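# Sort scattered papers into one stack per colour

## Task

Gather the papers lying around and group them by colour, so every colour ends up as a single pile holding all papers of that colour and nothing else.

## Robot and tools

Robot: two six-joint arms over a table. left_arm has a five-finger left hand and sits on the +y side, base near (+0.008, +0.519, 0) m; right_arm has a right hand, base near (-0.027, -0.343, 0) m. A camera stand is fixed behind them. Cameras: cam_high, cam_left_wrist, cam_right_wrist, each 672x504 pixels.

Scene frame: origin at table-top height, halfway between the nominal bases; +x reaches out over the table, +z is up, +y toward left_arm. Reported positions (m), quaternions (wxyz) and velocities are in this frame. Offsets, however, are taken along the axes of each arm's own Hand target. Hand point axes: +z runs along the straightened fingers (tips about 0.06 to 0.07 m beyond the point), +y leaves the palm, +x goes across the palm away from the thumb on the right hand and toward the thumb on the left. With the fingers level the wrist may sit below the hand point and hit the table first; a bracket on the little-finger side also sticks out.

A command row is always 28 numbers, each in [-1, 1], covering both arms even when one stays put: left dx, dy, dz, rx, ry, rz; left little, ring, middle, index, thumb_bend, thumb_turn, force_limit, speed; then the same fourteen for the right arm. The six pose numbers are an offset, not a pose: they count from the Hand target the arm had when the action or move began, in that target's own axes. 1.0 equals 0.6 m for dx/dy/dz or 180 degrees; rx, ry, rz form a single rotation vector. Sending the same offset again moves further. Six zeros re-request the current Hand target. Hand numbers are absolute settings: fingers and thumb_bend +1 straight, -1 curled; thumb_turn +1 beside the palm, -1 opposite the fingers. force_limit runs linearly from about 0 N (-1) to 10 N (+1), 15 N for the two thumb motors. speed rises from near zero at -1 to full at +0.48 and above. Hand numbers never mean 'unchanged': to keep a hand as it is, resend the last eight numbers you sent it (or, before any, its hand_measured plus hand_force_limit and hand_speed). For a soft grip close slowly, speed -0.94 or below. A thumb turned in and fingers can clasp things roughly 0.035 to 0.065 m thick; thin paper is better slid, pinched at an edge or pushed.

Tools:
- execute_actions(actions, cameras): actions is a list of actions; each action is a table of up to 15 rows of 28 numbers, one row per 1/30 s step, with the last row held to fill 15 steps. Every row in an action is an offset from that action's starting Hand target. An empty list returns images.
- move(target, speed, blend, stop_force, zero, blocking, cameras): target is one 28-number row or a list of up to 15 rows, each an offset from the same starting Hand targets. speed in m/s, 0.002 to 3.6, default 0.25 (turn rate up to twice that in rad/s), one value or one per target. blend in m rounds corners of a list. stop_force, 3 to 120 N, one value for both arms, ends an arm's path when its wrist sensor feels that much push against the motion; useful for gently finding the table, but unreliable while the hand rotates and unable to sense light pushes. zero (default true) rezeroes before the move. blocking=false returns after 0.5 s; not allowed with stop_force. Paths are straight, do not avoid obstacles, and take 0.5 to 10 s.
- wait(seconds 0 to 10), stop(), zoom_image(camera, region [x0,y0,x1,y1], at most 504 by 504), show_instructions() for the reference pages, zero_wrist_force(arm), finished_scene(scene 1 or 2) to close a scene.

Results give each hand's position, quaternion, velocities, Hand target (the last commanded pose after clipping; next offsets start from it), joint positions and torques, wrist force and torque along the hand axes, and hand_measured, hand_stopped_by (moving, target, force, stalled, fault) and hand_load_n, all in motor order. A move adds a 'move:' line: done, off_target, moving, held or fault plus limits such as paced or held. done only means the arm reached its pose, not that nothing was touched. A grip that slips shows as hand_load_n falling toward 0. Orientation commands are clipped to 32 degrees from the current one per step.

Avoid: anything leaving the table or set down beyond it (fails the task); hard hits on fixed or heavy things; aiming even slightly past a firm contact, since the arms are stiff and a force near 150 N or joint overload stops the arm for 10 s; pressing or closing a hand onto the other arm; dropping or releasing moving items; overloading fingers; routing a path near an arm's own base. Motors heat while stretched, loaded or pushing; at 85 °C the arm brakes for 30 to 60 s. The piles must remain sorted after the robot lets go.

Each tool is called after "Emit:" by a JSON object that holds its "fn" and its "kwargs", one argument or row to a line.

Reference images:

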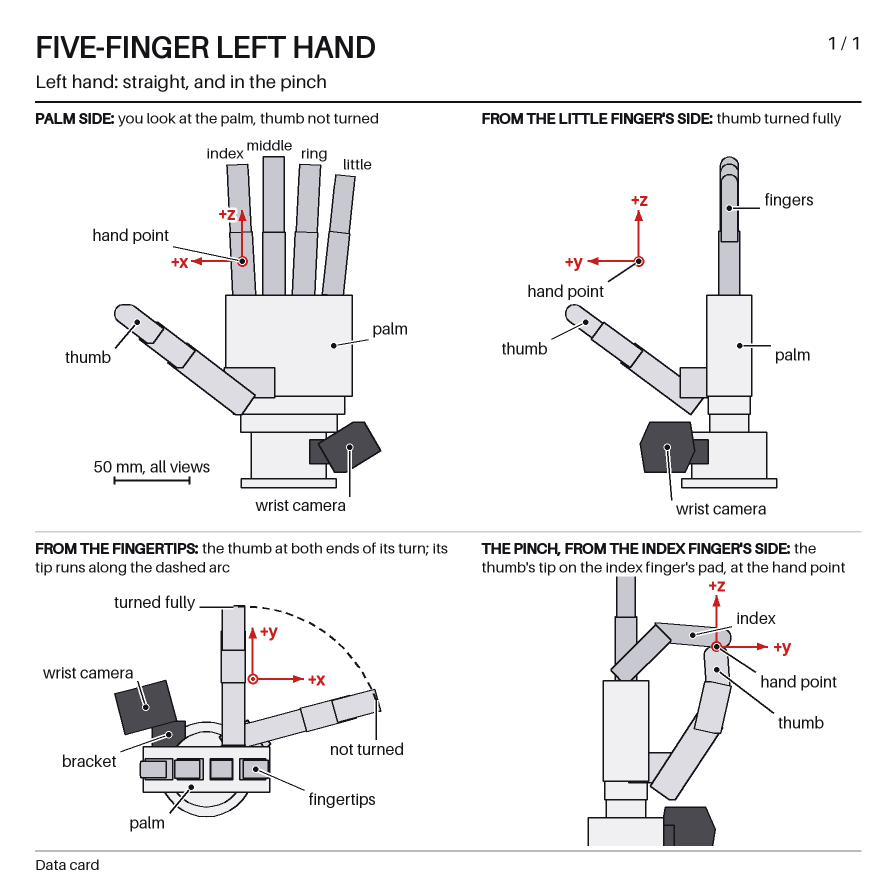

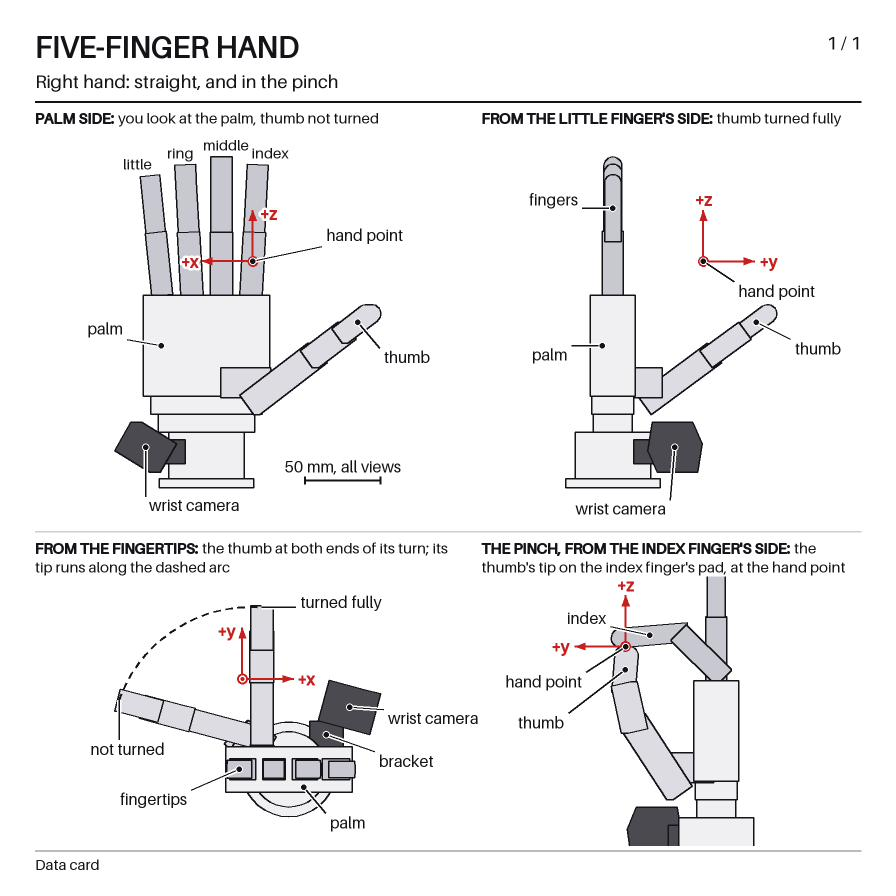

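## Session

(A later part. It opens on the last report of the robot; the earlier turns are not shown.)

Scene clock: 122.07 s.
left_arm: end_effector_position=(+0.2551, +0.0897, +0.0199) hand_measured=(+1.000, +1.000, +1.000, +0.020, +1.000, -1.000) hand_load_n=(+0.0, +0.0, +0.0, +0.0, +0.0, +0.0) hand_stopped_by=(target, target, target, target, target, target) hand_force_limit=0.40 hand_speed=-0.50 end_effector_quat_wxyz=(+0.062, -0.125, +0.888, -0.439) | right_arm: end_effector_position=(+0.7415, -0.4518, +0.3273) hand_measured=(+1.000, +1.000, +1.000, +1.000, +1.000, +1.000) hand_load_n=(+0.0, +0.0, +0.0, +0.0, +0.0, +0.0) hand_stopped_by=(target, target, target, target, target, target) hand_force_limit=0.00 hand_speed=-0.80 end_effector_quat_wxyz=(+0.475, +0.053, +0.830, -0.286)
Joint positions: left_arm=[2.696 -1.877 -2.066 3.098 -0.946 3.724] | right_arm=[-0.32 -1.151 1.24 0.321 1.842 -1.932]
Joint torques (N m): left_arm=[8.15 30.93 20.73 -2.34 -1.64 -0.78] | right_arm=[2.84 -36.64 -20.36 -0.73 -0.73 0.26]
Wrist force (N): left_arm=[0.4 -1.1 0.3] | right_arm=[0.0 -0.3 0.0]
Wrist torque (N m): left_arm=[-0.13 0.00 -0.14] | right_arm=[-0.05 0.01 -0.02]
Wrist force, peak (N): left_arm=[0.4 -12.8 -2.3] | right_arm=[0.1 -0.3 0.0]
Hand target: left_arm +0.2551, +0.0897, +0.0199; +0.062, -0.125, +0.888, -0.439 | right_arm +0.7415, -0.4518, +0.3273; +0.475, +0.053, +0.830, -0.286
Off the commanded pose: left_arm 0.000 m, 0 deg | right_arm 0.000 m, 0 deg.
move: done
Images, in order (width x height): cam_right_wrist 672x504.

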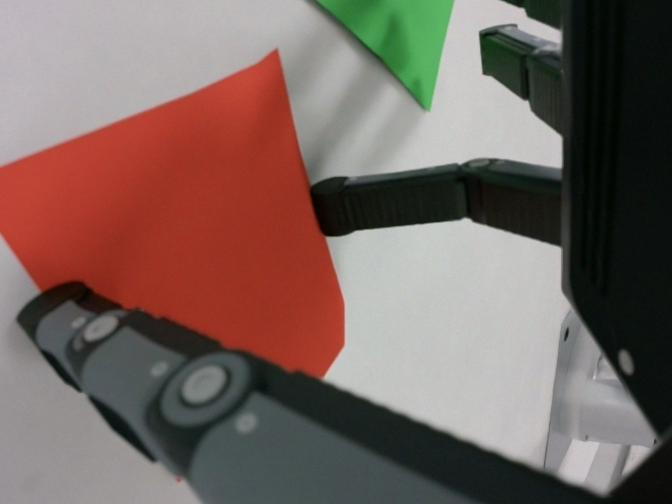

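Emit:
{"fn": "move", "kwargs": {
  "target": [
    [0,0,0,0,0,0,1,1,1,-0.035,1,-1,0.4,-0.5,0,0,0,0,0,0,1,1,1,1,1,1,0,-0.8],
    [0,0.0006,0.0005,-0.0033,0,0,1,1,1,-0.07,1,-1,0.4,-0.5,0,0,0,0,0,0,1,1,1,1,1,1,0,-0.8],
    [0,0.0015,0.0013,-0.0072,0,0,1,1,1,-0.11,1,-1,0.4,-0.5,0,0,0,0,0,0,1,1,1,1,1,1,0,-0.8],
    [0,0.0026,0.0021,-0.0128,0,0,1,1,1,-0.15,1,-1,0.4,-0.5,0,0,0,0,0,0,1,1,1,1,1,1,0,-0.8],
    [0,0.0037,0.0031,-0.0178,0,0,1,1,1,-0.15,1,-1,0.4,-0.5,0,0,0,0,0,0,1,1,1,1,1,1,0,-0.8]
  ],
  "speed": 0.05,
  "cameras": ["cam_right_wrist"]
}}

Emit:
{"fn": "move", "kwargs": {
  "target": [
    [0,0,0,0,0,0,1,1,1,-0.15,0.2,-1,0,-0.6,0,0,0,0,0,0,1,1,1,1,1,1,0,-0.8]
  ],
  "cameras": ["cam_right_wrist"]
}}

Scene clock: 127.10 s.
left_arm: end_effector_position=(+0.2551, +0.0896, +0.0170) hand_measured=(+1.000, +1.000, +1.000, -0.150, +1.000, -1.000) hand_load_n=(+0.0, +0.0, +0.0, +0.0, +0.0, +0.0) hand_stopped_by=(target, target, target, target, target, target) hand_force_limit=0.40 hand_speed=-0.50 end_effector_quat_wxyz=(+0.058, -0.127, +0.900, -0.414) | right_arm: end_effector_position=(+0.7415, -0.4518, +0.3273) hand_measured=(+1.000, +1.000, +1.000, +1.000, +1.000, +1.000) hand_load_n=(+0.0, +0.0, +0.0, +0.0, +0.0, -0.5) hand_stopped_by=(target, target, target, target, target, target) hand_force_limit=0.00 hand_speed=-0.80 end_effector_quat_wxyz=(+0.475, +0.053, +0.830, -0.286)
Joint positions: left_arm=[2.67 -1.899 -2.025 3.035 -0.993 3.733] | right_arm=[-0.32 -1.151 1.24 0.321 1.842 -1.932]
Joint torques (N m): left_arm=[-0.99 26.98 7.98 0.28 1.11 2.64] | right_arm=[4.04 -37.02 -19.94 -0.93 -0.67 0.35]
Wrist force (N): left_arm=[0.2 -1.1 -0.1] | right_arm=[0.0 -0.2 0.0]
Wrist torque (N m): left_arm=[-0.07 -0.02 -0.16] | right_arm=[-0.04 -0.01 0.00]
Wrist force, peak (N): left_arm=[0.4 -1.7 0.1] | right_arm=[0.1 -0.4 -0.1]
Hand target: left_arm +0.2551, +0.0896, +0.0171; +0.058, -0.127, +0.899, -0.414 | right_arm +0.7415, -0.4518, +0.3273; +0.475, +0.053, +0.830, -0.286
Off the commanded pose: left_arm 0.000 m, 0 deg | right_arm 0.000 m, 0 deg.
move: done
Images, in order (width x height): cam_right_wrist 672x504.

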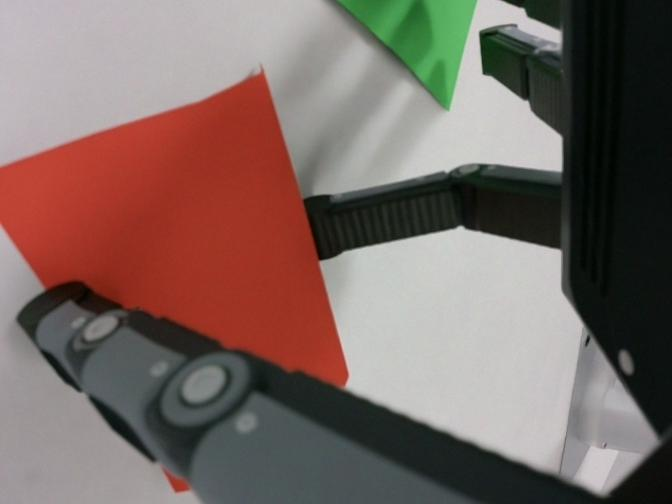

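Scene clock: 128.77 s.
left_arm: end_effector_position=(+0.2551, +0.0896, +0.0171) hand_measured=(+1.000, +1.000, +1.000, -0.150, +0.200, -1.000) hand_load_n=(+0.0, +0.0, +0.0, +0.0, +0.0, +0.0) hand_stopped_by=(target, target, target, target, target, target) hand_force_limit=0.00 hand_speed=-0.60 end_effector_quat_wxyz=(+0.058, -0.127, +0.899, -0.414) | right_arm: end_effector_position=(+0.7415, -0.4518, +0.3273) hand_measured=(+1.000, +1.000, +1.000, +1.000, +1.000, +1.000) hand_load_n=(+0.0, +0.0, +0.0, +0.0, -0.5, +0.0) hand_stopped_by=(target, target, target, target, target, target) hand_force_limit=0.00 hand_speed=-0.80 end_effector_quat_wxyz=(+0.475, +0.053, +0.830, -0.286)
Joint positions: left_arm=[2.67 -1.899 -2.025 3.035 -0.993 3.733] | right_arm=[-0.32 -1.151 1.24 0.321 1.842 -1.932]
Joint torques (N m): left_arm=[10.6 31.71 6.9 0.35 3.1 -1.62] | right_arm=[3.96 -37.82 -19.71 -1.12 -0.89 0.27]
Wrist force (N): left_arm=[0.2 -0.9 0.1] | right_arm=[-0.1 0.0 0.0]
Wrist torque (N m): left_arm=[-0.07 -0.02 -0.16] | right_arm=[-0.01 0.02 -0.01]
Wrist force, peak (N): left_arm=[0.2 -1.3 -0.2] | right_arm=[0.1 -0.4 0.1]
Hand target: left_arm +0.2551, +0.0896, +0.0171; +0.058, -0.127, +0.899, -0.414 | right_arm +0.7415, -0.4518, +0.3273; +0.475, +0.053, +0.830, -0.286
Off the commanded pose: left_arm 0.000 m, 0 deg | right_arm 0.000 m, 0 deg.
move: done
Images, in order (width x height): cam_right_wrist 672x504.

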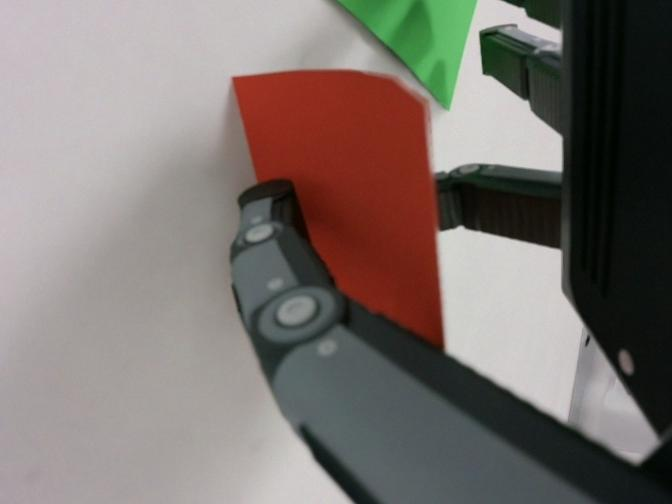

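Emit:
{"fn": "move", "kwargs": {
  "target": [
    [0,0,0,0,0,0,1,1,1,-0.55,0.2,-1,0,-0.6,0,0,0,0,0,0,1,1,1,1,1,1,0,-0.8]
  ],
  "cameras": ["cam_right_wrist"]
}}

Scene clock: 129.33 s.
left_arm: end_effector_position=(+0.2551, +0.0896, +0.0171) hand_measured=(+1.000, +1.000, +1.000, -0.292, +0.200, -1.000) hand_load_n=(+0.0, +0.0, +0.0, +7.5, +1.5, -0.5) hand_stopped_by=(target, target, target, force, target, target) hand_force_limit=0.00 hand_speed=-0.60 end_effector_quat_wxyz=(+0.058, -0.127, +0.899, -0.414) | right_arm: end_effector_position=(+0.7415, -0.4518, +0.3273) hand_measured=(+1.000, +1.000, +1.000, +1.000, +1.000, +1.000) hand_load_n=(-0.5, +0.0, +0.0, +0.0, +0.0, +0.0) hand_stopped_by=(target, target, target, target, target, target) hand_force_limit=0.00 hand_speed=-0.80 end_effector_quat_wxyz=(+0.475, +0.053, +0.830, -0.286)
Joint positions: left_arm=[2.67 -1.899 -2.025 3.035 -0.993 3.733] | right_arm=[-0.32 -1.151 1.24 0.321 1.842 -1.932]
Joint torques (N m): left_arm=[10.32 32.51 6.75 0.39 3.12 -1.62] | right_arm=[3.3 -37.68 -20.08 -1.2 -0.6 0.32]
Wrist force (N): left_arm=[0.3 -0.8 0.0] | right_arm=[-0.2 -0.2 0.1]
Wrist torque (N m): left_arm=[-0.04 -0.05 -0.15] | right_arm=[-0.04 0.02 -0.02]
Wrist force, peak (N): left_arm=[0.6 -0.8 0.0] | right_arm=[0.0 -0.4 0.1]
Hand target: left_arm +0.2551, +0.0896, +0.0171; +0.058, -0.127, +0.899, -0.414 | right_arm +0.7415, -0.4518, +0.3273; +0.475, +0.053, +0.830, -0.286
Off the commanded pose: left_arm 0.000 m, 0 deg | right_arm 0.000 m, 0 deg.
move: done
Images, in order (width x height): cam_right_wrist 672x504.

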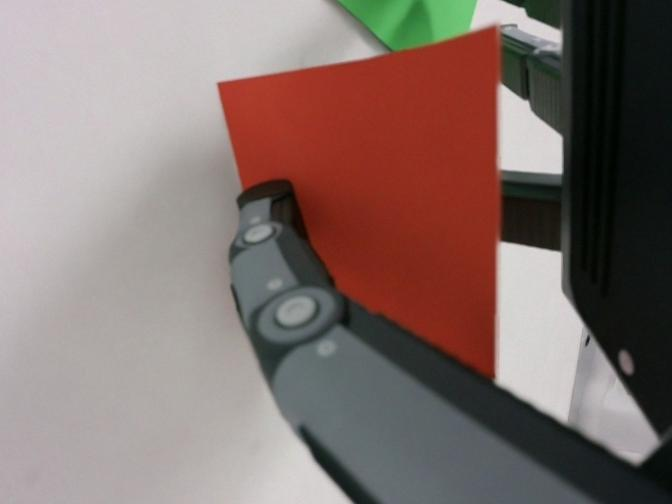

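Emit:
{"fn": "move", "kwargs": {
  "target": [
    [0,-0.085,-0.07,0,0,0,1,1,1,-0.55,0.2,-1,0,-0.6,0,0,0,0,0,0,1,1,1,1,1,1,0,-0.8]
  ],
  "speed": 0.08,
  "cameras": ["cam_right_wrist","cam_high"]
}}

Emit:
{"fn": "zoom_image", "kwargs": {
  "camera": "cam_high",
  "region": [340, 120, 460, 220]
}}

Scene clock: 130.70 s.
left_arm: end_effector_position=(+0.2555, +0.0883, +0.0831) hand_measured=(+1.000, +1.000, +1.000, -0.292, +0.200, -1.000) hand_load_n=(+0.0, +0.0, +0.0, +7.5, +2.0, -0.5) hand_stopped_by=(target, target, target, force, target, target) hand_force_limit=0.00 hand_speed=-0.60 end_effector_quat_wxyz=(+0.058, -0.127, +0.899, -0.414) | right_arm: end_effector_position=(+0.7415, -0.4518, +0.3273) hand_measured=(+1.000, +1.000, +1.000, +1.000, +1.000, +1.000) hand_load_n=(+0.0, +0.0, +0.0, +0.0, +0.0, +0.0) hand_stopped_by=(target, target, target, target, target, target) hand_force_limit=0.00 hand_speed=-0.80 end_effector_quat_wxyz=(+0.475, +0.053, +0.830, -0.286)
Joint positions: left_arm=[2.668 -1.792 -1.953 2.858 -0.995 3.73] | right_arm=[-0.32 -1.151 1.24 0.321 1.842 -1.932]
Joint torques (N m): left_arm=[-3.28 20.8 10.36 -0.49 -1.22 1.84] | right_arm=[3.9 -38.22 -19.17 -0.88 -0.93 0.39]
Wrist force (N): left_arm=[0.4 -0.8 0.1] | right_arm=[-0.2 -0.1 0.0]
Wrist torque (N m): left_arm=[-0.09 -0.01 -0.02] | right_arm=[-0.02 0.03 -0.01]
Wrist force, peak (N): left_arm=[0.2 -1.5 -0.3] | right_arm=[0.1 -0.4 -0.2]
Hand target: left_arm +0.2555, +0.0884, +0.0831; +0.058, -0.127, +0.899, -0.414 | right_arm +0.7415, -0.4518, +0.3273; +0.475, +0.053, +0.830, -0.286
Off the commanded pose: left_arm 0.000 m, 0 deg | right_arm 0.000 m, 0 deg.
move: done
Images, in order (width x height): cam_high 672x504, cam_right_wrist 672x504.

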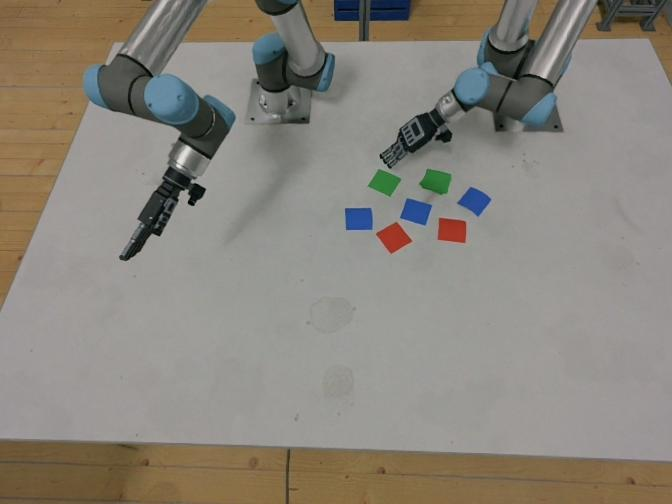

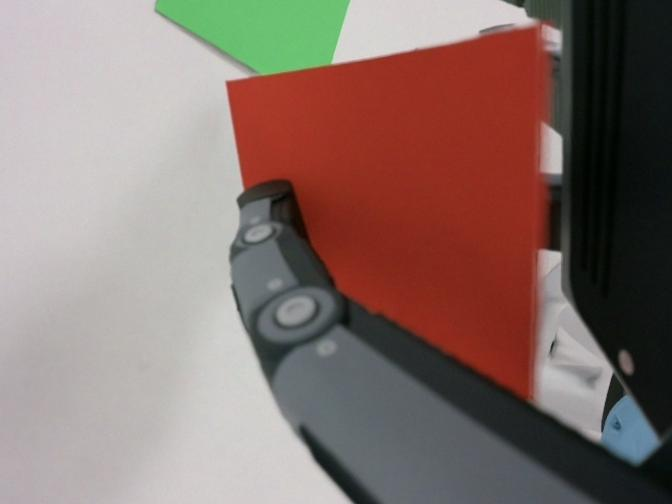

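Scaled by 4.200 from the camera's 672x504 image, which has a finer 960x720 frame.

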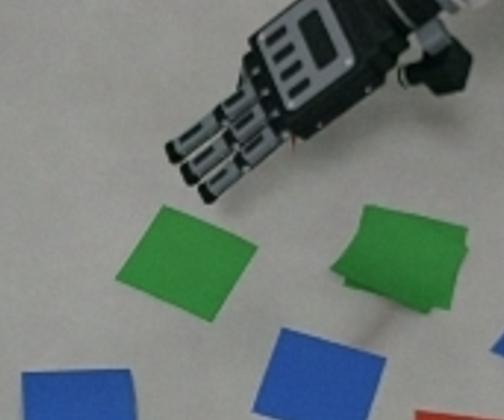

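Emit:
{"fn": "move", "kwargs": {
  "target": [
    [0,-0.0445,-0.0377,0,0,0,1,1,1,-0.55,0.2,-1,0,-0.6,0,0,0,0,0,0,1,1,1,1,1,1,0,-0.8],
    [-0.4152,-0.1553,0.0932,0.003,-0.0818,-0.0693,1,1,1,-0.55,0.2,-1,0,-0.6,0,0,0,0,0,0,1,1,1,1,1,1,0,-0.8],
    [-0.4152,-0.08,0.16,0.003,-0.0818,-0.0693,1,1,1,-0.55,0.2,-1,0,-0.6,0,0,0,0,0,0,1,1,1,1,1,1,0,-0.8]
  ],
  "speed": 0.15,
  "blend": [0.02,0.02,0],
  "cameras": ["cam_right_wrist","cam_high"]
}}

Emit:
{"fn": "zoom_image", "kwargs": {
  "camera": "cam_high",
  "region": [360, 180, 460, 280]
}}

Scene clock: 134.87 s.
left_arm: end_effector_position=(+0.5237, +0.0573, +0.0570) hand_measured=(+1.000, +1.000, +1.000, -0.292, +0.200, -1.000) hand_load_n=(+0.0, +0.0, +0.0, +7.5, +1.5, -0.5) hand_stopped_by=(target, target, target, force, target, target) hand_force_limit=0.00 hand_speed=-0.60 end_effector_quat_wxyz=(+0.128, -0.275, +0.864, -0.402) | right_arm: end_effector_position=(+0.7415, -0.4518, +0.3273) hand_measured=(+1.000, +1.000, +1.000, +1.000, +1.000, +1.000) hand_load_n=(+0.0, +0.0, -0.5, +0.0, +0.0, +0.0) hand_stopped_by=(target, target, target, target, target, target) hand_force_limit=0.00 hand_speed=-0.80 end_effector_quat_wxyz=(+0.475, +0.053, +0.830, -0.286)
Joint positions: left_arm=[2.787 -2.213 -1.373 2.797 -1.136 3.541] | right_arm=[-0.32 -1.151 1.24 0.321 1.842 -1.932]
Joint torques (N m): left_arm=[-11.18 41.66 21.18 -0.32 -1.21 -1.54] | right_arm=[3.57 -37.46 -20.33 -1.09 -0.76 0.24]
Wrist force (N): left_arm=[0.5 -0.7 0.0] | right_arm=[0.1 -0.2 0.0]
Wrist torque (N m): left_arm=[-0.09 -0.05 0.04] | right_arm=[-0.04 -0.01 0.00]
Wrist force, peak (N): left_arm=[1.2 -1.4 -0.6] | right_arm=[0.1 -0.5 0.0]
Hand target: left_arm +0.5237, +0.0573, +0.0570; +0.128, -0.275, +0.864, -0.402 | right_arm +0.7415, -0.4518, +0.3273; +0.475, +0.053, +0.830, -0.286
Off the commanded pose: left_arm 0.000 m, 0 deg | right_arm 0.000 m, 0 deg.
move: done; blend cut to 0.0175 m at target 1
Images, in order (width x height): cam_high 672x504, cam_right_wrist 672x504.

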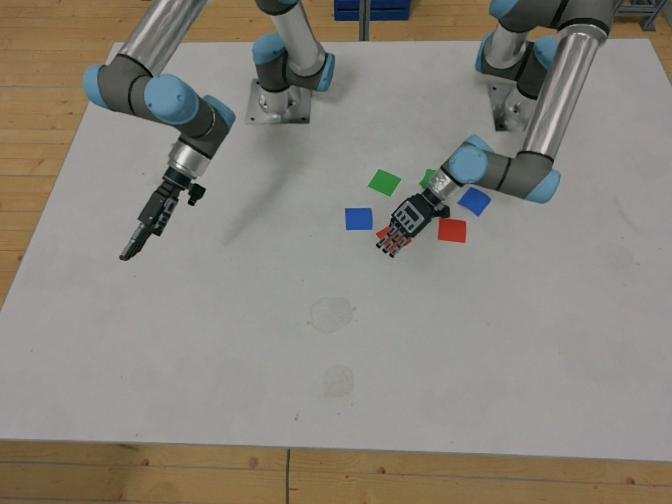

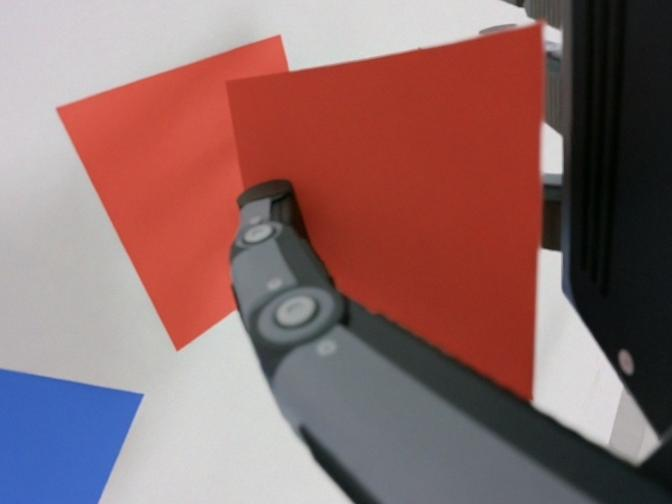

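Scaled by 5.040 from the camera's 672x504 image, which has a finer 960x720 frame.

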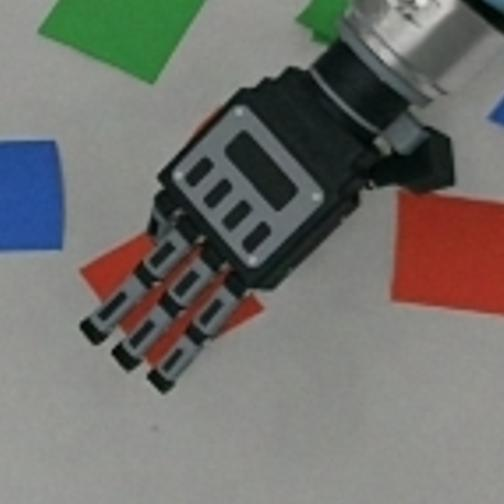

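Emit:
{"fn": "move", "kwargs": {
  "target": [
    [-0.0067,0.0495,0.0267,0,0,0,1,1,1,-0.55,0.2,-1,0,-0.6,0,0,0,0,0,0,1,1,1,1,1,1,0,-0.8]
  ],
  "speed": 0.06,
  "cameras": ["cam_right_wrist"]
}}

Emit:
{"fn": "move", "kwargs": {
  "target": [
    [0,0,0,0,0,0,1,1,1,-0.55,0.6,-1,0,-0.6,0,0,0,0,0,0,1,1,1,1,1,1,0,-0.8]
  ],
  "cameras": ["cam_right_wrist"]
}}

Scene clock: 136.07 s.
left_arm: end_effector_position=(+0.5231, +0.0653, +0.0238) hand_measured=(+1.000, +1.000, +1.000, -0.292, +0.200, -1.000) hand_load_n=(+0.0, +0.0, -0.5, +8.0, +2.0, -0.5) hand_stopped_by=(target, target, target, force, target, target) hand_force_limit=0.00 hand_speed=-0.60 end_effector_quat_wxyz=(+0.128, -0.275, +0.864, -0.402) end_effector_velocity=(+0.000, +0.000, +0.001) end_effector_angular_velocity=(+0.001, +0.001, -0.001) | right_arm: end_effector_position=(+0.7415, -0.4518, +0.3273) hand_measured=(+1.000, +1.000, +1.000, +1.000, +1.000, +1.000) hand_load_n=(-0.5, +0.0, +0.5, +0.0, +0.0, -0.5) hand_stopped_by=(target, target, target, target, target, target) hand_force_limit=0.00 hand_speed=-0.80 end_effector_quat_wxyz=(+0.475, +0.053, +0.830, -0.286)
Joint positions: left_arm=[2.801 -2.24 -1.423 2.869 -1.127 3.552] | right_arm=[-0.32 -1.151 1.24 0.321 1.842 -1.932]
Joint velocities: left_arm=[0 0.001 0.002 -0.005 0 0.001] | right_arm=[within noise]
Joint torques (N m): left_arm=[-9.08 47.7 25.97 -2.43 0.62 0.01] | right_arm=[4.15 -36.85 -19.78 -0.95 -0.67 0.44]
Wrist force (N): left_arm=[0.2 -0.9 0.1] | right_arm=[-0.2 -0.3 0.0]
Wrist torque (N m): left_arm=[-0.13 -0.01 -0.08] | right_arm=[-0.05 0.03 -0.02]
Wrist force, peak (N): left_arm=[0.9 -1.5 0.0] | right_arm=[0.3 -0.3 0.1]
Hand target: left_arm +0.5230, +0.0652, +0.0239; +0.128, -0.275, +0.864, -0.402 | right_arm +0.7415, -0.4518, +0.3273; +0.475, +0.053, +0.830, -0.286
Off the commanded pose: left_arm 0.000 m, 0 deg | right_arm 0.000 m, 0 deg.
move: done
Images, in order (width x height): cam_right_wrist 672x504.

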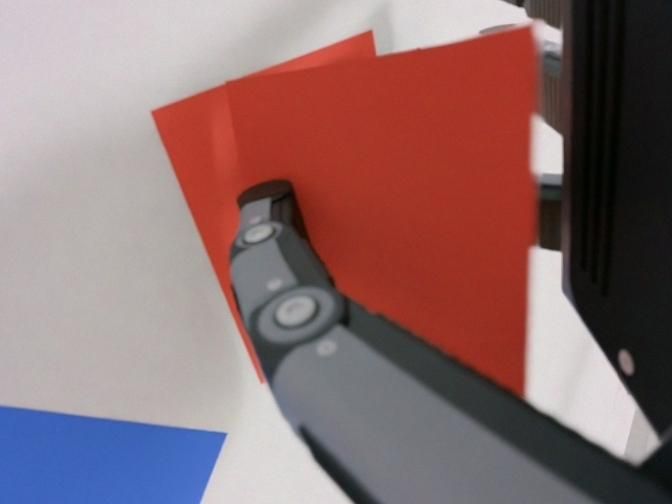

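Scene clock: 137.03 s.
left_arm: end_effector_position=(+0.5230, +0.0652, +0.0239) hand_measured=(+1.000, +1.000, +1.000, -0.292, +0.600, -1.000) hand_load_n=(+0.0, -0.5, +0.0, +0.0, +0.0, +0.0) hand_stopped_by=(target, target, target, force, target, target) hand_force_limit=0.00 hand_speed=-0.60 end_effector_quat_wxyz=(+0.128, -0.275, +0.864, -0.402) | right_arm: end_effector_position=(+0.7415, -0.4518, +0.3273) hand_measured=(+1.000, +1.000, +1.000, +1.000, +1.000, +1.000) hand_load_n=(+0.0, +0.0, +0.0, +0.0, +0.0, +0.0) hand_stopped_by=(target, target, target, target, target, target) hand_force_limit=0.00 hand_speed=-0.80 end_effector_quat_wxyz=(+0.475, +0.053, +0.830, -0.286)
Joint positions: left_arm=[2.801 -2.239 -1.423 2.869 -1.127 3.552] | right_arm=[-0.32 -1.151 1.24 0.321 1.842 -1.932]
Joint torques (N m): left_arm=[-10.69 48.67 24.26 0.04 -1.79 -2.07] | right_arm=[3.77 -37.27 -18.74 -1.17 -0.63 0.27]
Wrist force (N): left_arm=[0.3 -0.8 0.1] | right_arm=[-0.1 -0.2 -0.1]
Wrist torque (N m): left_arm=[-0.12 -0.01 -0.08] | right_arm=[-0.04 0.02 -0.02]
Wrist force, peak (N): left_arm=[0.4 -1.1 0.1] | right_arm=[0.0 -0.4 0.0]
Hand target: left_arm +0.5230, +0.0652, +0.0239; +0.128, -0.275, +0.864, -0.402 | right_arm +0.7415, -0.4518, +0.3273; +0.475, +0.053, +0.830, -0.286
Off the commanded pose: left_arm 0.000 m, 0 deg | right_arm 0.000 m, 0 deg.
move: done
Images, in order (width x height): cam_right_wrist 672x504.

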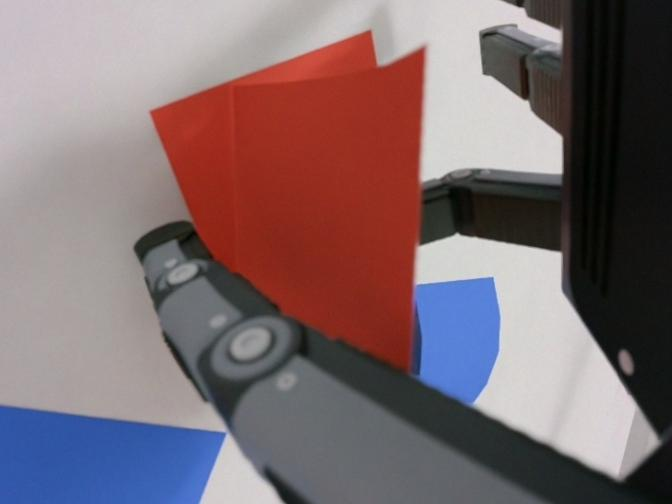

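Emit:
{"fn": "move", "kwargs": {
  "target": [
    [0,0,0,0,0,0,1,1,1,0.7,0.6,-1,0,-0.5,0,0,0,0,0,0,1,1,1,1,1,1,0,-0.8]
  ],
  "cameras": ["cam_right_wrist"]
}}

Scene clock: 138.13 s.
left_arm: end_effector_position=(+0.5230, +0.0652, +0.0239) hand_measured=(+1.000, +1.000, +1.000, +0.700, +0.600, -1.000) hand_load_n=(+0.0, -0.5, +0.0, +0.0, +0.0, +0.0) hand_stopped_by=(target, target, target, target, target, target) hand_force_limit=0.00 hand_speed=-0.50 end_effector_quat_wxyz=(+0.128, -0.275, +0.864, -0.402) | right_arm: end_effector_position=(+0.7415, -0.4518, +0.3273) hand_measured=(+1.000, +1.000, +1.000, +1.000, +1.000, +1.000) hand_load_n=(+0.0, +0.0, +0.0, +0.0, +0.0, -0.5) hand_stopped_by=(target, target, target, target, target, target) hand_force_limit=0.00 hand_speed=-0.80 end_effector_quat_wxyz=(+0.475, +0.053, +0.830, -0.286)
Joint positions: left_arm=[2.801 -2.239 -1.423 2.869 -1.127 3.552] | right_arm=[-0.32 -1.151 1.24 0.321 1.842 -1.932]
Joint torques (N m): left_arm=[-11.05 48.4 23.87 0.64 -1.72 -2.01] | right_arm=[3.94 -37.37 -19.96 -1.19 -0.65 0.4]
Wrist force (N): left_arm=[0.2 -1.0 0.3] | right_arm=[0.0 -0.1 -0.1]
Wrist torque (N m): left_arm=[-0.15 0.00 -0.09] | right_arm=[-0.02 0.00 0.00]
Wrist force, peak (N): left_arm=[0.5 -1.1 0.1] | right_arm=[0.0 -0.4 0.1]
Hand target: left_arm +0.5230, +0.0652, +0.0239; +0.128, -0.275, +0.864, -0.402 | right_arm +0.7415, -0.4518, +0.3273; +0.475, +0.053, +0.830, -0.286
Off the commanded pose: left_arm 0.000 m, 0 deg | right_arm 0.000 m, 0 deg.
move: done
Images, in order (width x height): cam_right_wrist 672x504.

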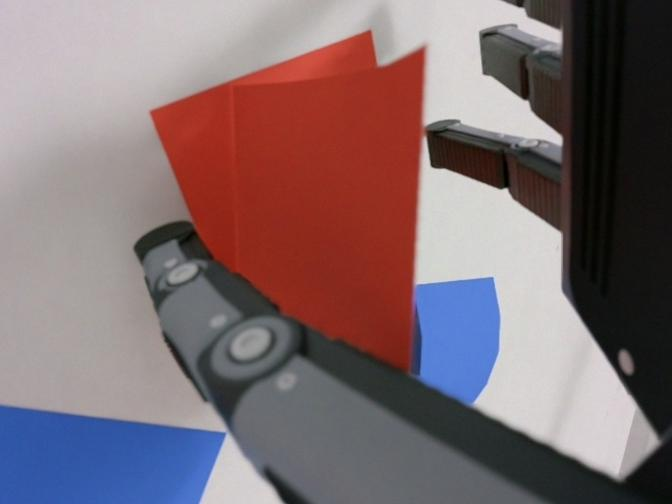

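Emit:
{"fn": "move", "kwargs": {
  "target": [
    [0,-0.12,-0.06,0,0,0,1,1,1,0.7,0.6,-1,0,-0.5,0,0,0,0,0,0,1,1,1,1,1,1,0,-0.8],
    [0,-0.2,-0.2,0,0,0,1,1,1,0.7,0.6,-1,0,-0.5,0,0,0,0,0,0,1,1,1,1,1,1,0,-0.8]
  ],
  "speed": 0.15,
  "cameras": ["cam_right_wrist","cam_high"]
}}

Emit:
{"fn": "zoom_image", "kwargs": {
  "camera": "cam_high",
  "region": [360, 180, 460, 280]
}}

Scene clock: 140.23 s.
left_arm: end_effector_position=(+0.5147, +0.0772, +0.1930) hand_measured=(+1.000, +1.000, +1.000, +0.700, +0.600, -1.000) hand_load_n=(+0.0, +0.0, +0.0, +0.0, +0.0, +0.0) hand_stopped_by=(target, target, target, target, target, target) hand_force_limit=0.00 hand_speed=-0.50 end_effector_quat_wxyz=(+0.128, -0.275, +0.864, -0.403) | right_arm: end_effector_position=(+0.7415, -0.4518, +0.3273) hand_measured=(+1.000, +1.000, +1.000, +1.000, +1.000, +1.000) hand_load_n=(+0.0, +0.0, +0.0, +0.0, +0.0, +0.0) hand_stopped_by=(target, target, target, target, target, target) hand_force_limit=0.00 hand_speed=-0.80 end_effector_quat_wxyz=(+0.475, +0.053, +0.830, -0.286)
Joint positions: left_arm=[2.817 -2.07 -1.241 2.513 -1.116 3.565] | right_arm=[-0.32 -1.151 1.24 0.321 1.842 -1.932]
Joint torques (N m): left_arm=[-10.94 39.78 13.33 -0.67 -1.6 -2.14] | right_arm=[3.15 -36.71 -18.61 -0.85 -0.51 0.41]
Wrist force (N): left_arm=[0.8 -0.9 0.6] | right_arm=[-0.1 -0.2 0.0]
Wrist torque (N m): left_arm=[-0.15 -0.10 -0.08] | right_arm=[-0.04 0.01 -0.01]
Wrist force, peak (N): left_arm=[1.0 -2.3 -0.5] | right_arm=[0.1 -0.4 -0.1]
Hand target: left_arm +0.5146, +0.0772, +0.1930; +0.128, -0.275, +0.864, -0.402 | right_arm +0.7415, -0.4518, +0.3273; +0.475, +0.053, +0.830, -0.286
Off the commanded pose: left_arm 0.000 m, 0 deg | right_arm 0.000 m, 0 deg.
move: done
Images, in order (width x height): cam_high 672x504, cam_right_wrist 672x504.

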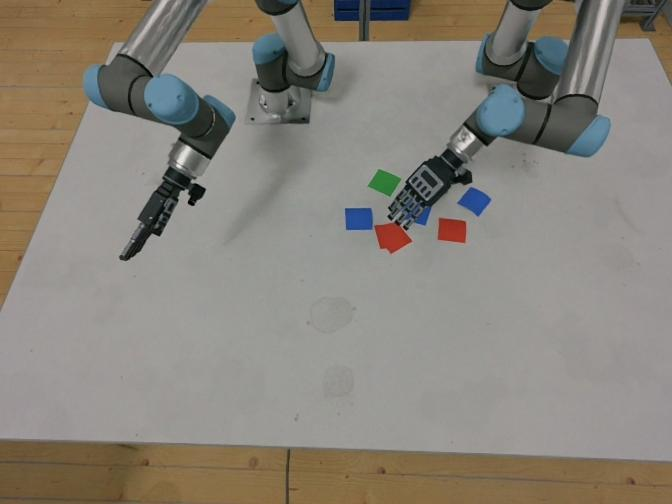

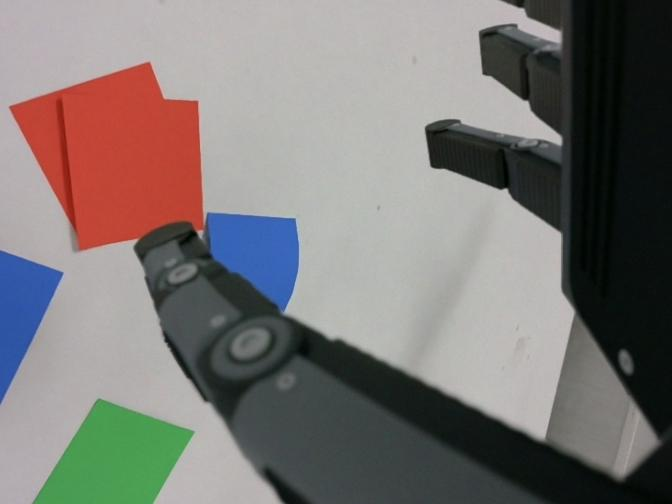

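Scaled by 5.040 from the camera's 672x504 image, which has a finer 960x720 frame.

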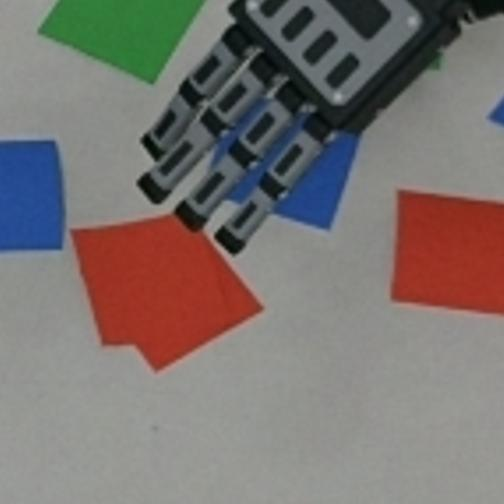

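Emit:
{"fn": "execute_actions", "kwargs": {
  "actions": []
}}

Emit:
{"fn": "zoom_image", "kwargs": {
  "camera": "cam_high",
  "region": [320, 130, 520, 280]
}}

Scene clock: 141.37 s.
left_arm: end_effector_position=(+0.5146, +0.0772, +0.1930) hand_measured=(+1.000, +1.000, +1.000, +0.700, +0.600, -1.000) hand_load_n=(+0.0, +0.0, +0.0, +0.0, +0.0, +0.0) hand_stopped_by=(target, target, target, target, target, target) hand_force_limit=0.00 hand_speed=-0.50 end_effector_quat_wxyz=(+0.128, -0.275, +0.864, -0.402) | right_arm: end_effector_position=(+0.7415, -0.4518, +0.3273) hand_measured=(+1.000, +1.000, +1.000, +1.000, +1.000, +1.000) hand_load_n=(+0.0, +0.0, +0.0, +0.0, +0.0, +0.0) hand_stopped_by=(target, target, target, target, target, target) hand_force_limit=0.00 hand_speed=-0.80 end_effector_quat_wxyz=(+0.475, +0.053, +0.830, -0.286)
Joint positions: left_arm=[2.817 -2.07 -1.241 2.513 -1.116 3.565] | right_arm=[-0.32 -1.151 1.24 0.321 1.842 -1.932]
Joint velocities: within noise
Joint torques (N m): left_arm=[-10.79 42.67 12.83 -2.38 -1.78 -2.17] | right_arm=[3.84 -37.86 -19.77 -0.99 -0.73 0.33]
Wrist force (N): left_arm=[0.8 -0.9 0.5] | right_arm=[0.1 -0.4 -0.1]
Wrist torque (N m): left_arm=[-0.15 -0.10 -0.06] | right_arm=[-0.05 0.00 -0.01]
Wrist force, peak (N): left_arm=[0.9 -1.0 0.7] | right_arm=[0.0 -0.4 0.0]
Hand target: left_arm +0.5146, +0.0772, +0.1930; +0.128, -0.275, +0.864, -0.402 | right_arm +0.7415, -0.4518, +0.3273; +0.475, +0.053, +0.830, -0.286
Off the commanded pose: left_arm 0.000 m, 0 deg | right_arm 0.000 m, 0 deg.

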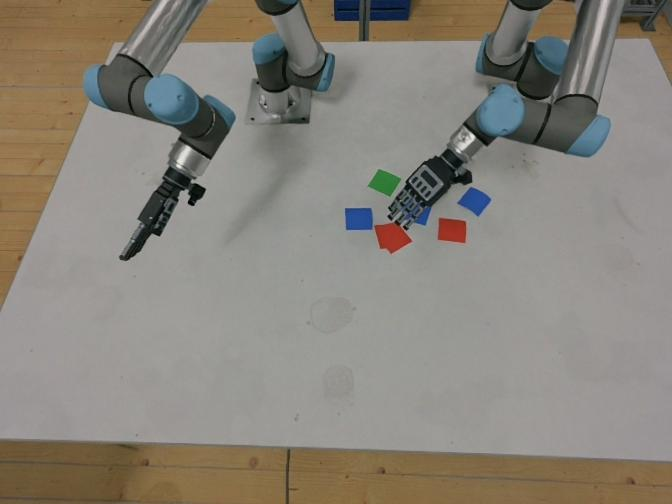

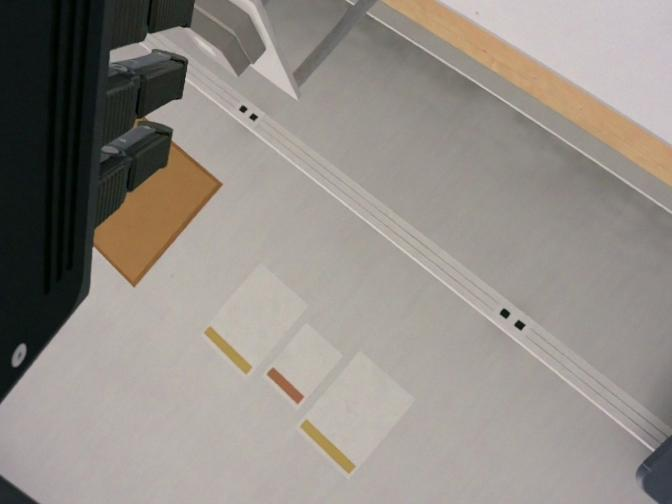

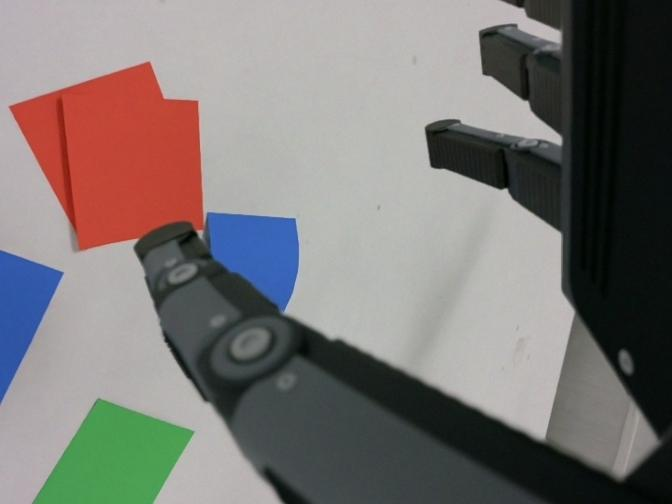

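Scaled by 2.520 from the camera's 672x504 image, which has a finer 960x720 frame.

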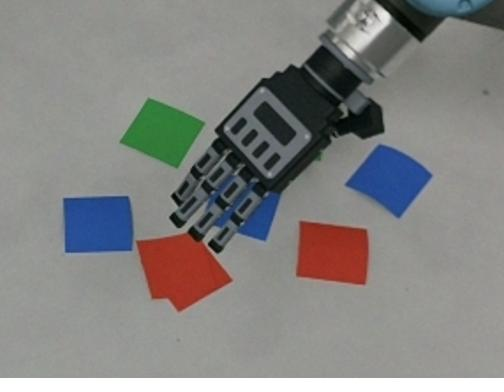

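Emit:
{"fn": "move", "kwargs": {
  "target": [0.3042,0.2003,0.0023,0,-0.1179,-0.0989,1,1,1,0.6,1,-1,0,-0.2,0,0,0,0,0,0,1,1,1,1,1,1,0,-0.8],
  "speed": 0.15,
  "cameras": ["cam_high","cam_right_wrist"]
}}

Scene clock: 143.73 s.
left_arm: end_effector_position=(+0.3216, +0.0337, +0.1001) hand_measured=(+1.000, +1.000, +1.000, +0.600, +1.000, -1.000) hand_load_n=(+0.0, -0.5, +0.0, +0.0, +0.0, +0.0) hand_stopped_by=(target, target, target, target, target, target) hand_force_limit=0.00 hand_speed=-0.20 end_effector_quat_wxyz=(+0.221, -0.474, +0.773, -0.360) | right_arm: end_effector_position=(+0.7415, -0.4518, +0.3273) hand_measured=(+1.000, +1.000, +1.000, +1.000, +1.000, +1.000) hand_load_n=(+0.0, +0.0, +0.5, +0.0, +0.0, +0.0) hand_stopped_by=(target, target, target, target, target, target) hand_force_limit=0.00 hand_speed=-0.80 end_effector_quat_wxyz=(+0.475, +0.053, +0.830, -0.286)
Joint positions: left_arm=[2.359 -1.889 -1.743 2.905 -1.822 2.924] | right_arm=[-0.32 -1.151 1.24 0.321 1.842 -1.932]
Joint torques (N m): left_arm=[-5.68 35.79 20.26 -1.53 -1.52 -0.41] | right_arm=[4.21 -37.1 -19.4 -1.17 -0.6 0.37]
Wrist force (N): left_arm=[0.5 -0.7 -0.2] | right_arm=[0.0 -0.2 0.0]
Wrist torque (N m): left_arm=[-0.02 -0.07 -0.04] | right_arm=[-0.04 0.00 -0.01]
Wrist force, peak (N): left_arm=[-0.3 -1.9 0.6] | right_arm=[0.0 -0.4 -0.1]
Hand target: left_arm +0.3216, +0.0337, +0.1002; +0.221, -0.474, +0.773, -0.360 | right_arm +0.7415, -0.4518, +0.3273; +0.475, +0.053, +0.830, -0.286
Off the commanded pose: left_arm 0.000 m, 0 deg | right_arm 0.000 m, 0 deg.
move: done
Images, in order (width x height): cam_high 672x504, cam_right_wrist 672x504.

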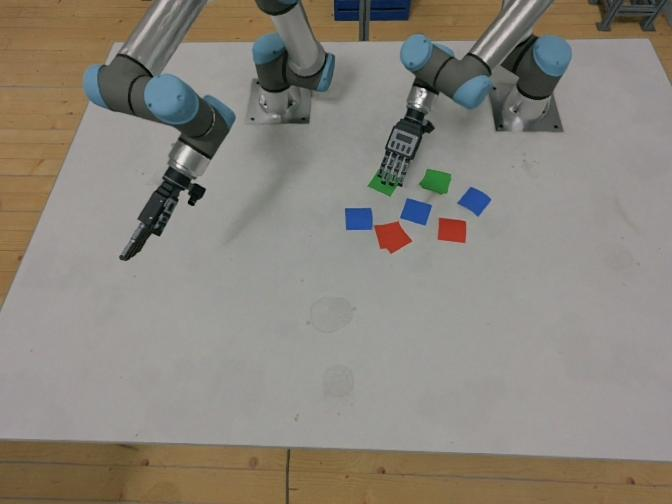

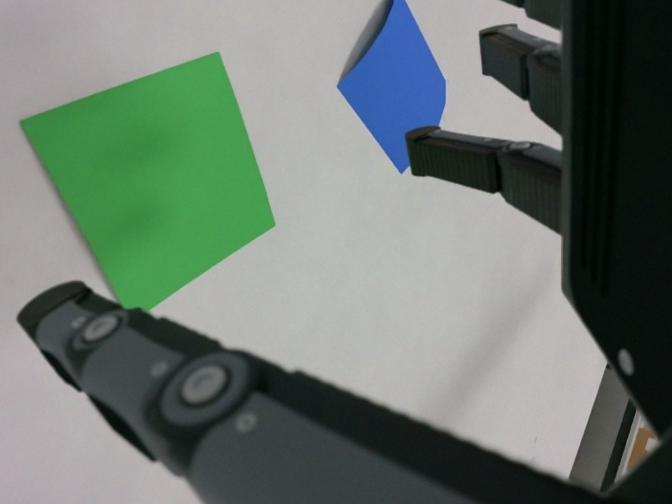

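Emit:
{"fn": "move", "kwargs": {
  "target": [0,0.0766,0.0643,0,0,0,1,1,1,0.6,1,-1,0,-0.2,0,0,0,0,0,0,1,1,1,1,1,1,0,-0.8],
  "speed": 0.1,
  "cameras": ["cam_right_wrist"]
}}

Scene clock: 145.00 s.
left_arm: end_effector_position=(+0.3215, +0.0337, +0.0402) hand_measured=(+1.000, +1.000, +1.000, +0.600, +1.000, -1.000) hand_load_n=(+0.0, +0.0, +0.0, +0.0, +0.0, +0.0) hand_stopped_by=(target, target, target, target, target, target) hand_force_limit=0.00 hand_speed=-0.20 end_effector_quat_wxyz=(+0.221, -0.474, +0.773, -0.360) | right_arm: end_effector_position=(+0.7415, -0.4518, +0.3273) hand_measured=(+1.000, +1.000, +1.000, +1.000, +1.000, +1.000) hand_load_n=(+0.0, +0.0, +0.0, -0.5, +0.0, -0.5) hand_stopped_by=(target, target, target, target, target, target) hand_force_limit=0.00 hand_speed=-0.80 end_effector_quat_wxyz=(+0.475, +0.053, +0.830, -0.286)
Joint positions: left_arm=[2.359 -1.965 -1.813 3.051 -1.822 2.924] | right_arm=[-0.32 -1.151 1.24 0.321 1.842 -1.932]
Joint torques (N m): left_arm=[-10.69 32.5 23.06 -0.81 -2.29 -1.51] | right_arm=[4.29 -37.21 -19.85 -1.3 -0.85 0.28]
Wrist force (N): left_arm=[1.0 -0.5 0.2] | right_arm=[-0.1 0.0 -0.1]
Wrist torque (N m): left_arm=[-0.03 -0.14 -0.02] | right_arm=[-0.01 0.02 -0.01]
Wrist force, peak (N): left_arm=[0.5 -1.5 -0.8] | right_arm=[-0.2 -0.4 0.1]
Hand target: left_arm +0.3215, +0.0337, +0.0402; +0.221, -0.474, +0.773, -0.360 | right_arm +0.7415, -0.4518, +0.3273; +0.475, +0.053, +0.830, -0.286
Off the commanded pose: left_arm 0.000 m, 0 deg | right_arm 0.000 m, 0 deg.
move: done
Images, in order (width x height): cam_right_wrist 672x504.

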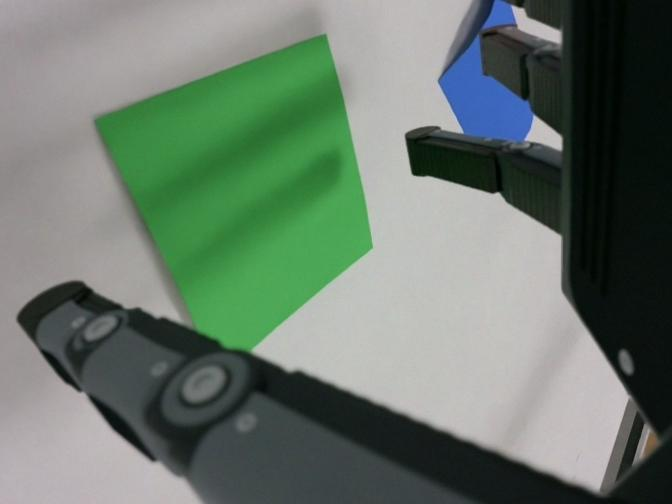

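Emit:
{"fn": "move", "kwargs": {
  "target": [0,0.0114,0.0292,0,0,0,1,1,1,0.6,1,-1,0,-0.2,0,0,0,0,0,0,1,1,1,1,1,1,0,-0.8],
  "speed": 0.05,
  "cameras": ["cam_right_wrist"]
}}

Scene clock: 146.23 s.
left_arm: end_effector_position=(+0.3297, +0.0296, +0.0236) hand_measured=(+1.000, +1.000, +1.000, +0.600, +1.000, -1.000) hand_load_n=(+0.0, +0.0, +0.0, +0.0, +0.0, +0.0) hand_stopped_by=(target, target, target, target, target, target) hand_force_limit=0.00 hand_speed=-0.20 end_effector_quat_wxyz=(+0.221, -0.474, +0.773, -0.360) end_effector_velocity=(-0.001, +0.001, +0.003) end_effector_angular_velocity=(+0.000, +0.000, +0.000) | right_arm: end_effector_position=(+0.7415, -0.4518, +0.3273) hand_measured=(+1.000, +1.000, +1.000, +1.000, +1.000, +1.000) hand_load_n=(+0.0, -0.5, +0.0, +0.0, +0.0, +0.0) hand_stopped_by=(target, target, target, target, target, target) hand_force_limit=0.00 hand_speed=-0.80 end_effector_quat_wxyz=(+0.475, +0.053, +0.830, -0.286)
Joint positions: left_arm=[2.366 -2.004 -1.805 3.085 -1.817 2.929] | right_arm=[-0.32 -1.151 1.24 0.321 1.842 -1.932]
Joint velocities: left_arm=[0 0.006 -0.001 -0.005 0 0] | right_arm=[within noise]
Joint torques (N m): left_arm=[-0.62 38.68 14.55 -2 0.95 1.88] | right_arm=[3.92 -36.86 -20 -1.12 -0.6 0.26]
Wrist force (N): left_arm=[1.0 -0.4 0.0] | right_arm=[-0.1 -0.3 0.1]
Wrist torque (N m): left_arm=[-0.01 -0.12 -0.04] | right_arm=[-0.05 0.01 -0.01]
Wrist force, peak (N): left_arm=[0.8 -1.1 -0.4] | right_arm=[0.1 -0.4 0.1]
Hand target: left_arm +0.3296, +0.0296, +0.0237; +0.221, -0.474, +0.773, -0.360 | right_arm +0.7415, -0.4518, +0.3273; +0.475, +0.053, +0.830, -0.286
Off the commanded pose: left_arm 0.000 m, 0 deg | right_arm 0.000 m, 0 deg.
move: done
Images, in order (width x height): cam_right_wrist 672x504.

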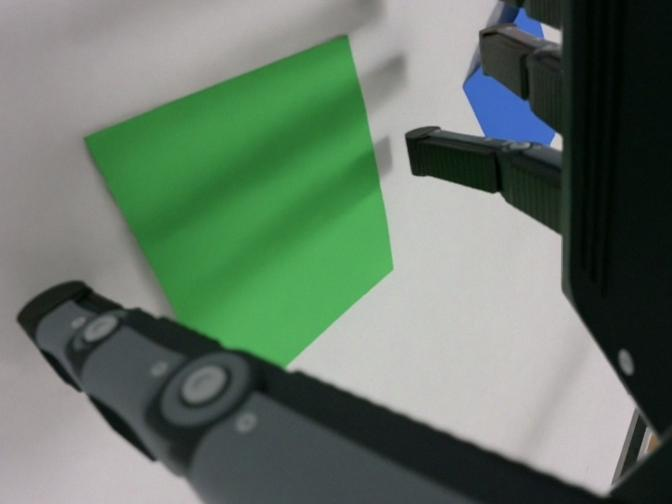

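Emit:
{"fn": "move", "kwargs": {
  "target": [-0.0067,-0.0043,0.0051,0,0,0,1,1,1,0.6,1,-1,0,-0.2,0,0,0,0,0,0,1,1,1,1,1,1,0,-0.8],
  "speed": 0.05
}}

Emit:
{"fn": "move", "kwargs": {
  "target": [0,0.0102,0.0086,0,0,0,1,1,1,0.6,1,-1,0,-0.2,0,0,0,0,0,0,1,1,1,1,1,1,0,-0.8],
  "speed": 0.01,
  "stop_force": 3,
  "cameras": ["cam_right_wrist"]
}}

Scene clock: 147.13 s.
left_arm: end_effector_position=(+0.3351, +0.0314, +0.0237) hand_measured=(+1.000, +1.000, +1.000, +0.600, +1.000, -1.000) hand_load_n=(+0.0, +0.0, +0.0, +0.0, +0.0, +0.0) hand_stopped_by=(target, target, target, target, target, target) hand_force_limit=0.00 hand_speed=-0.20 end_effector_quat_wxyz=(+0.221, -0.474, +0.773, -0.360) | right_arm: end_effector_position=(+0.7415, -0.4518, +0.3273) hand_measured=(+1.000, +1.000, +1.000, +1.000, +1.000, +1.000) hand_load_n=(+0.0, +0.0, +0.0, +0.0, +0.0, -0.5) hand_stopped_by=(target, target, target, target, target, target) hand_force_limit=0.00 hand_speed=-0.80 end_effector_quat_wxyz=(+0.475, +0.053, +0.830, -0.286)
Joint positions: left_arm=[2.378 -2.005 -1.803 3.085 -1.807 2.937] | right_arm=[-0.32 -1.151 1.24 0.321 1.842 -1.932]
Joint torques (N m): left_arm=[-7.54 26.69 20 1.03 0.17 1.15] | right_arm=[4.25 -37.53 -18.26 -0.95 -0.78 0.3]
Wrist force (N): left_arm=[1.0 -0.4 -0.1] | right_arm=[0.1 -0.1 0.2]
Wrist torque (N m): left_arm=[0.00 -0.13 -0.03] | right_arm=[-0.04 -0.01 0.00]
Wrist force, peak (N): left_arm=[1.2 -0.6 0.0] | right_arm=[-0.1 -0.4 0.0]
Hand target: left_arm +0.3350, +0.0314, +0.0237; +0.221, -0.474, +0.773, -0.360 | right_arm +0.7415, -0.4518, +0.3273; +0.475, +0.053, +0.830, -0.286
Off the commanded pose: left_arm 0.000 m, 0 deg | right_arm 0.000 m, 0 deg.
move: done

Scene clock: 148.80 s.
left_arm: end_effector_position=(+0.3350, +0.0314, +0.0172) hand_measured=(+1.000, +1.000, +1.000, +0.600, +1.000, -1.000) hand_load_n=(+0.0, +0.0, +0.0, +0.0, +0.0, +0.0) hand_stopped_by=(target, target, target, target, target, target) hand_force_limit=0.00 hand_speed=-0.20 end_effector_quat_wxyz=(+0.221, -0.474, +0.773, -0.360) | right_arm: end_effector_position=(+0.7415, -0.4518, +0.3273) hand_measured=(+1.000, +1.000, +1.000, +1.000, +1.000, +1.000) hand_load_n=(+0.0, +0.0, +0.0, +0.0, +0.0, -0.5) hand_stopped_by=(target, target, target, target, target, target) hand_force_limit=0.00 hand_speed=-0.80 end_effector_quat_wxyz=(+0.475, +0.053, +0.830, -0.286)
Joint positions: left_arm=[2.378 -2.015 -1.808 3.1 -1.808 2.937] | right_arm=[-0.32 -1.151 1.24 0.321 1.842 -1.932]
Joint torques (N m): left_arm=[-8.87 36.56 22.13 -2.25 -2.28 -1.14] | right_arm=[4.37 -37.19 -20.24 -1.07 -0.53 0.07]
Wrist force (N): left_arm=[1.0 -3.7 -2.4] | right_arm=[0.1 -0.3 0.1]
Wrist torque (N m): left_arm=[-0.30 -0.17 0.03] | right_arm=[-0.06 -0.01 -0.01]
Wrist force, peak (N): left_arm=[1.3 -11.0 -7.4] | right_arm=[-0.1 -0.4 -0.2]
Hand target: left_arm +0.3350, +0.0314, +0.0172; +0.221, -0.474, +0.773, -0.360 (not the last commanded pose) | right_arm +0.7415, -0.4518, +0.3273; +0.475, +0.053, +0.830, -0.286
Off the commanded pose: left_arm 0.002 m, 0 deg | right_arm 0.000 m, 0 deg.
move: contact (left_arm)
Images, in order (width x height): cam_right_wrist 672x504.

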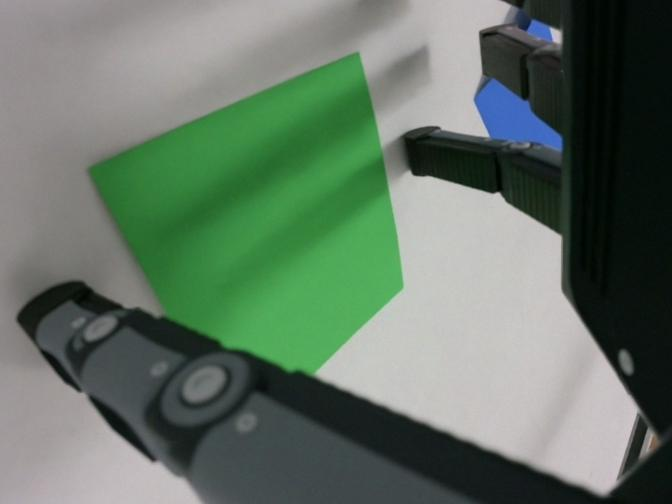

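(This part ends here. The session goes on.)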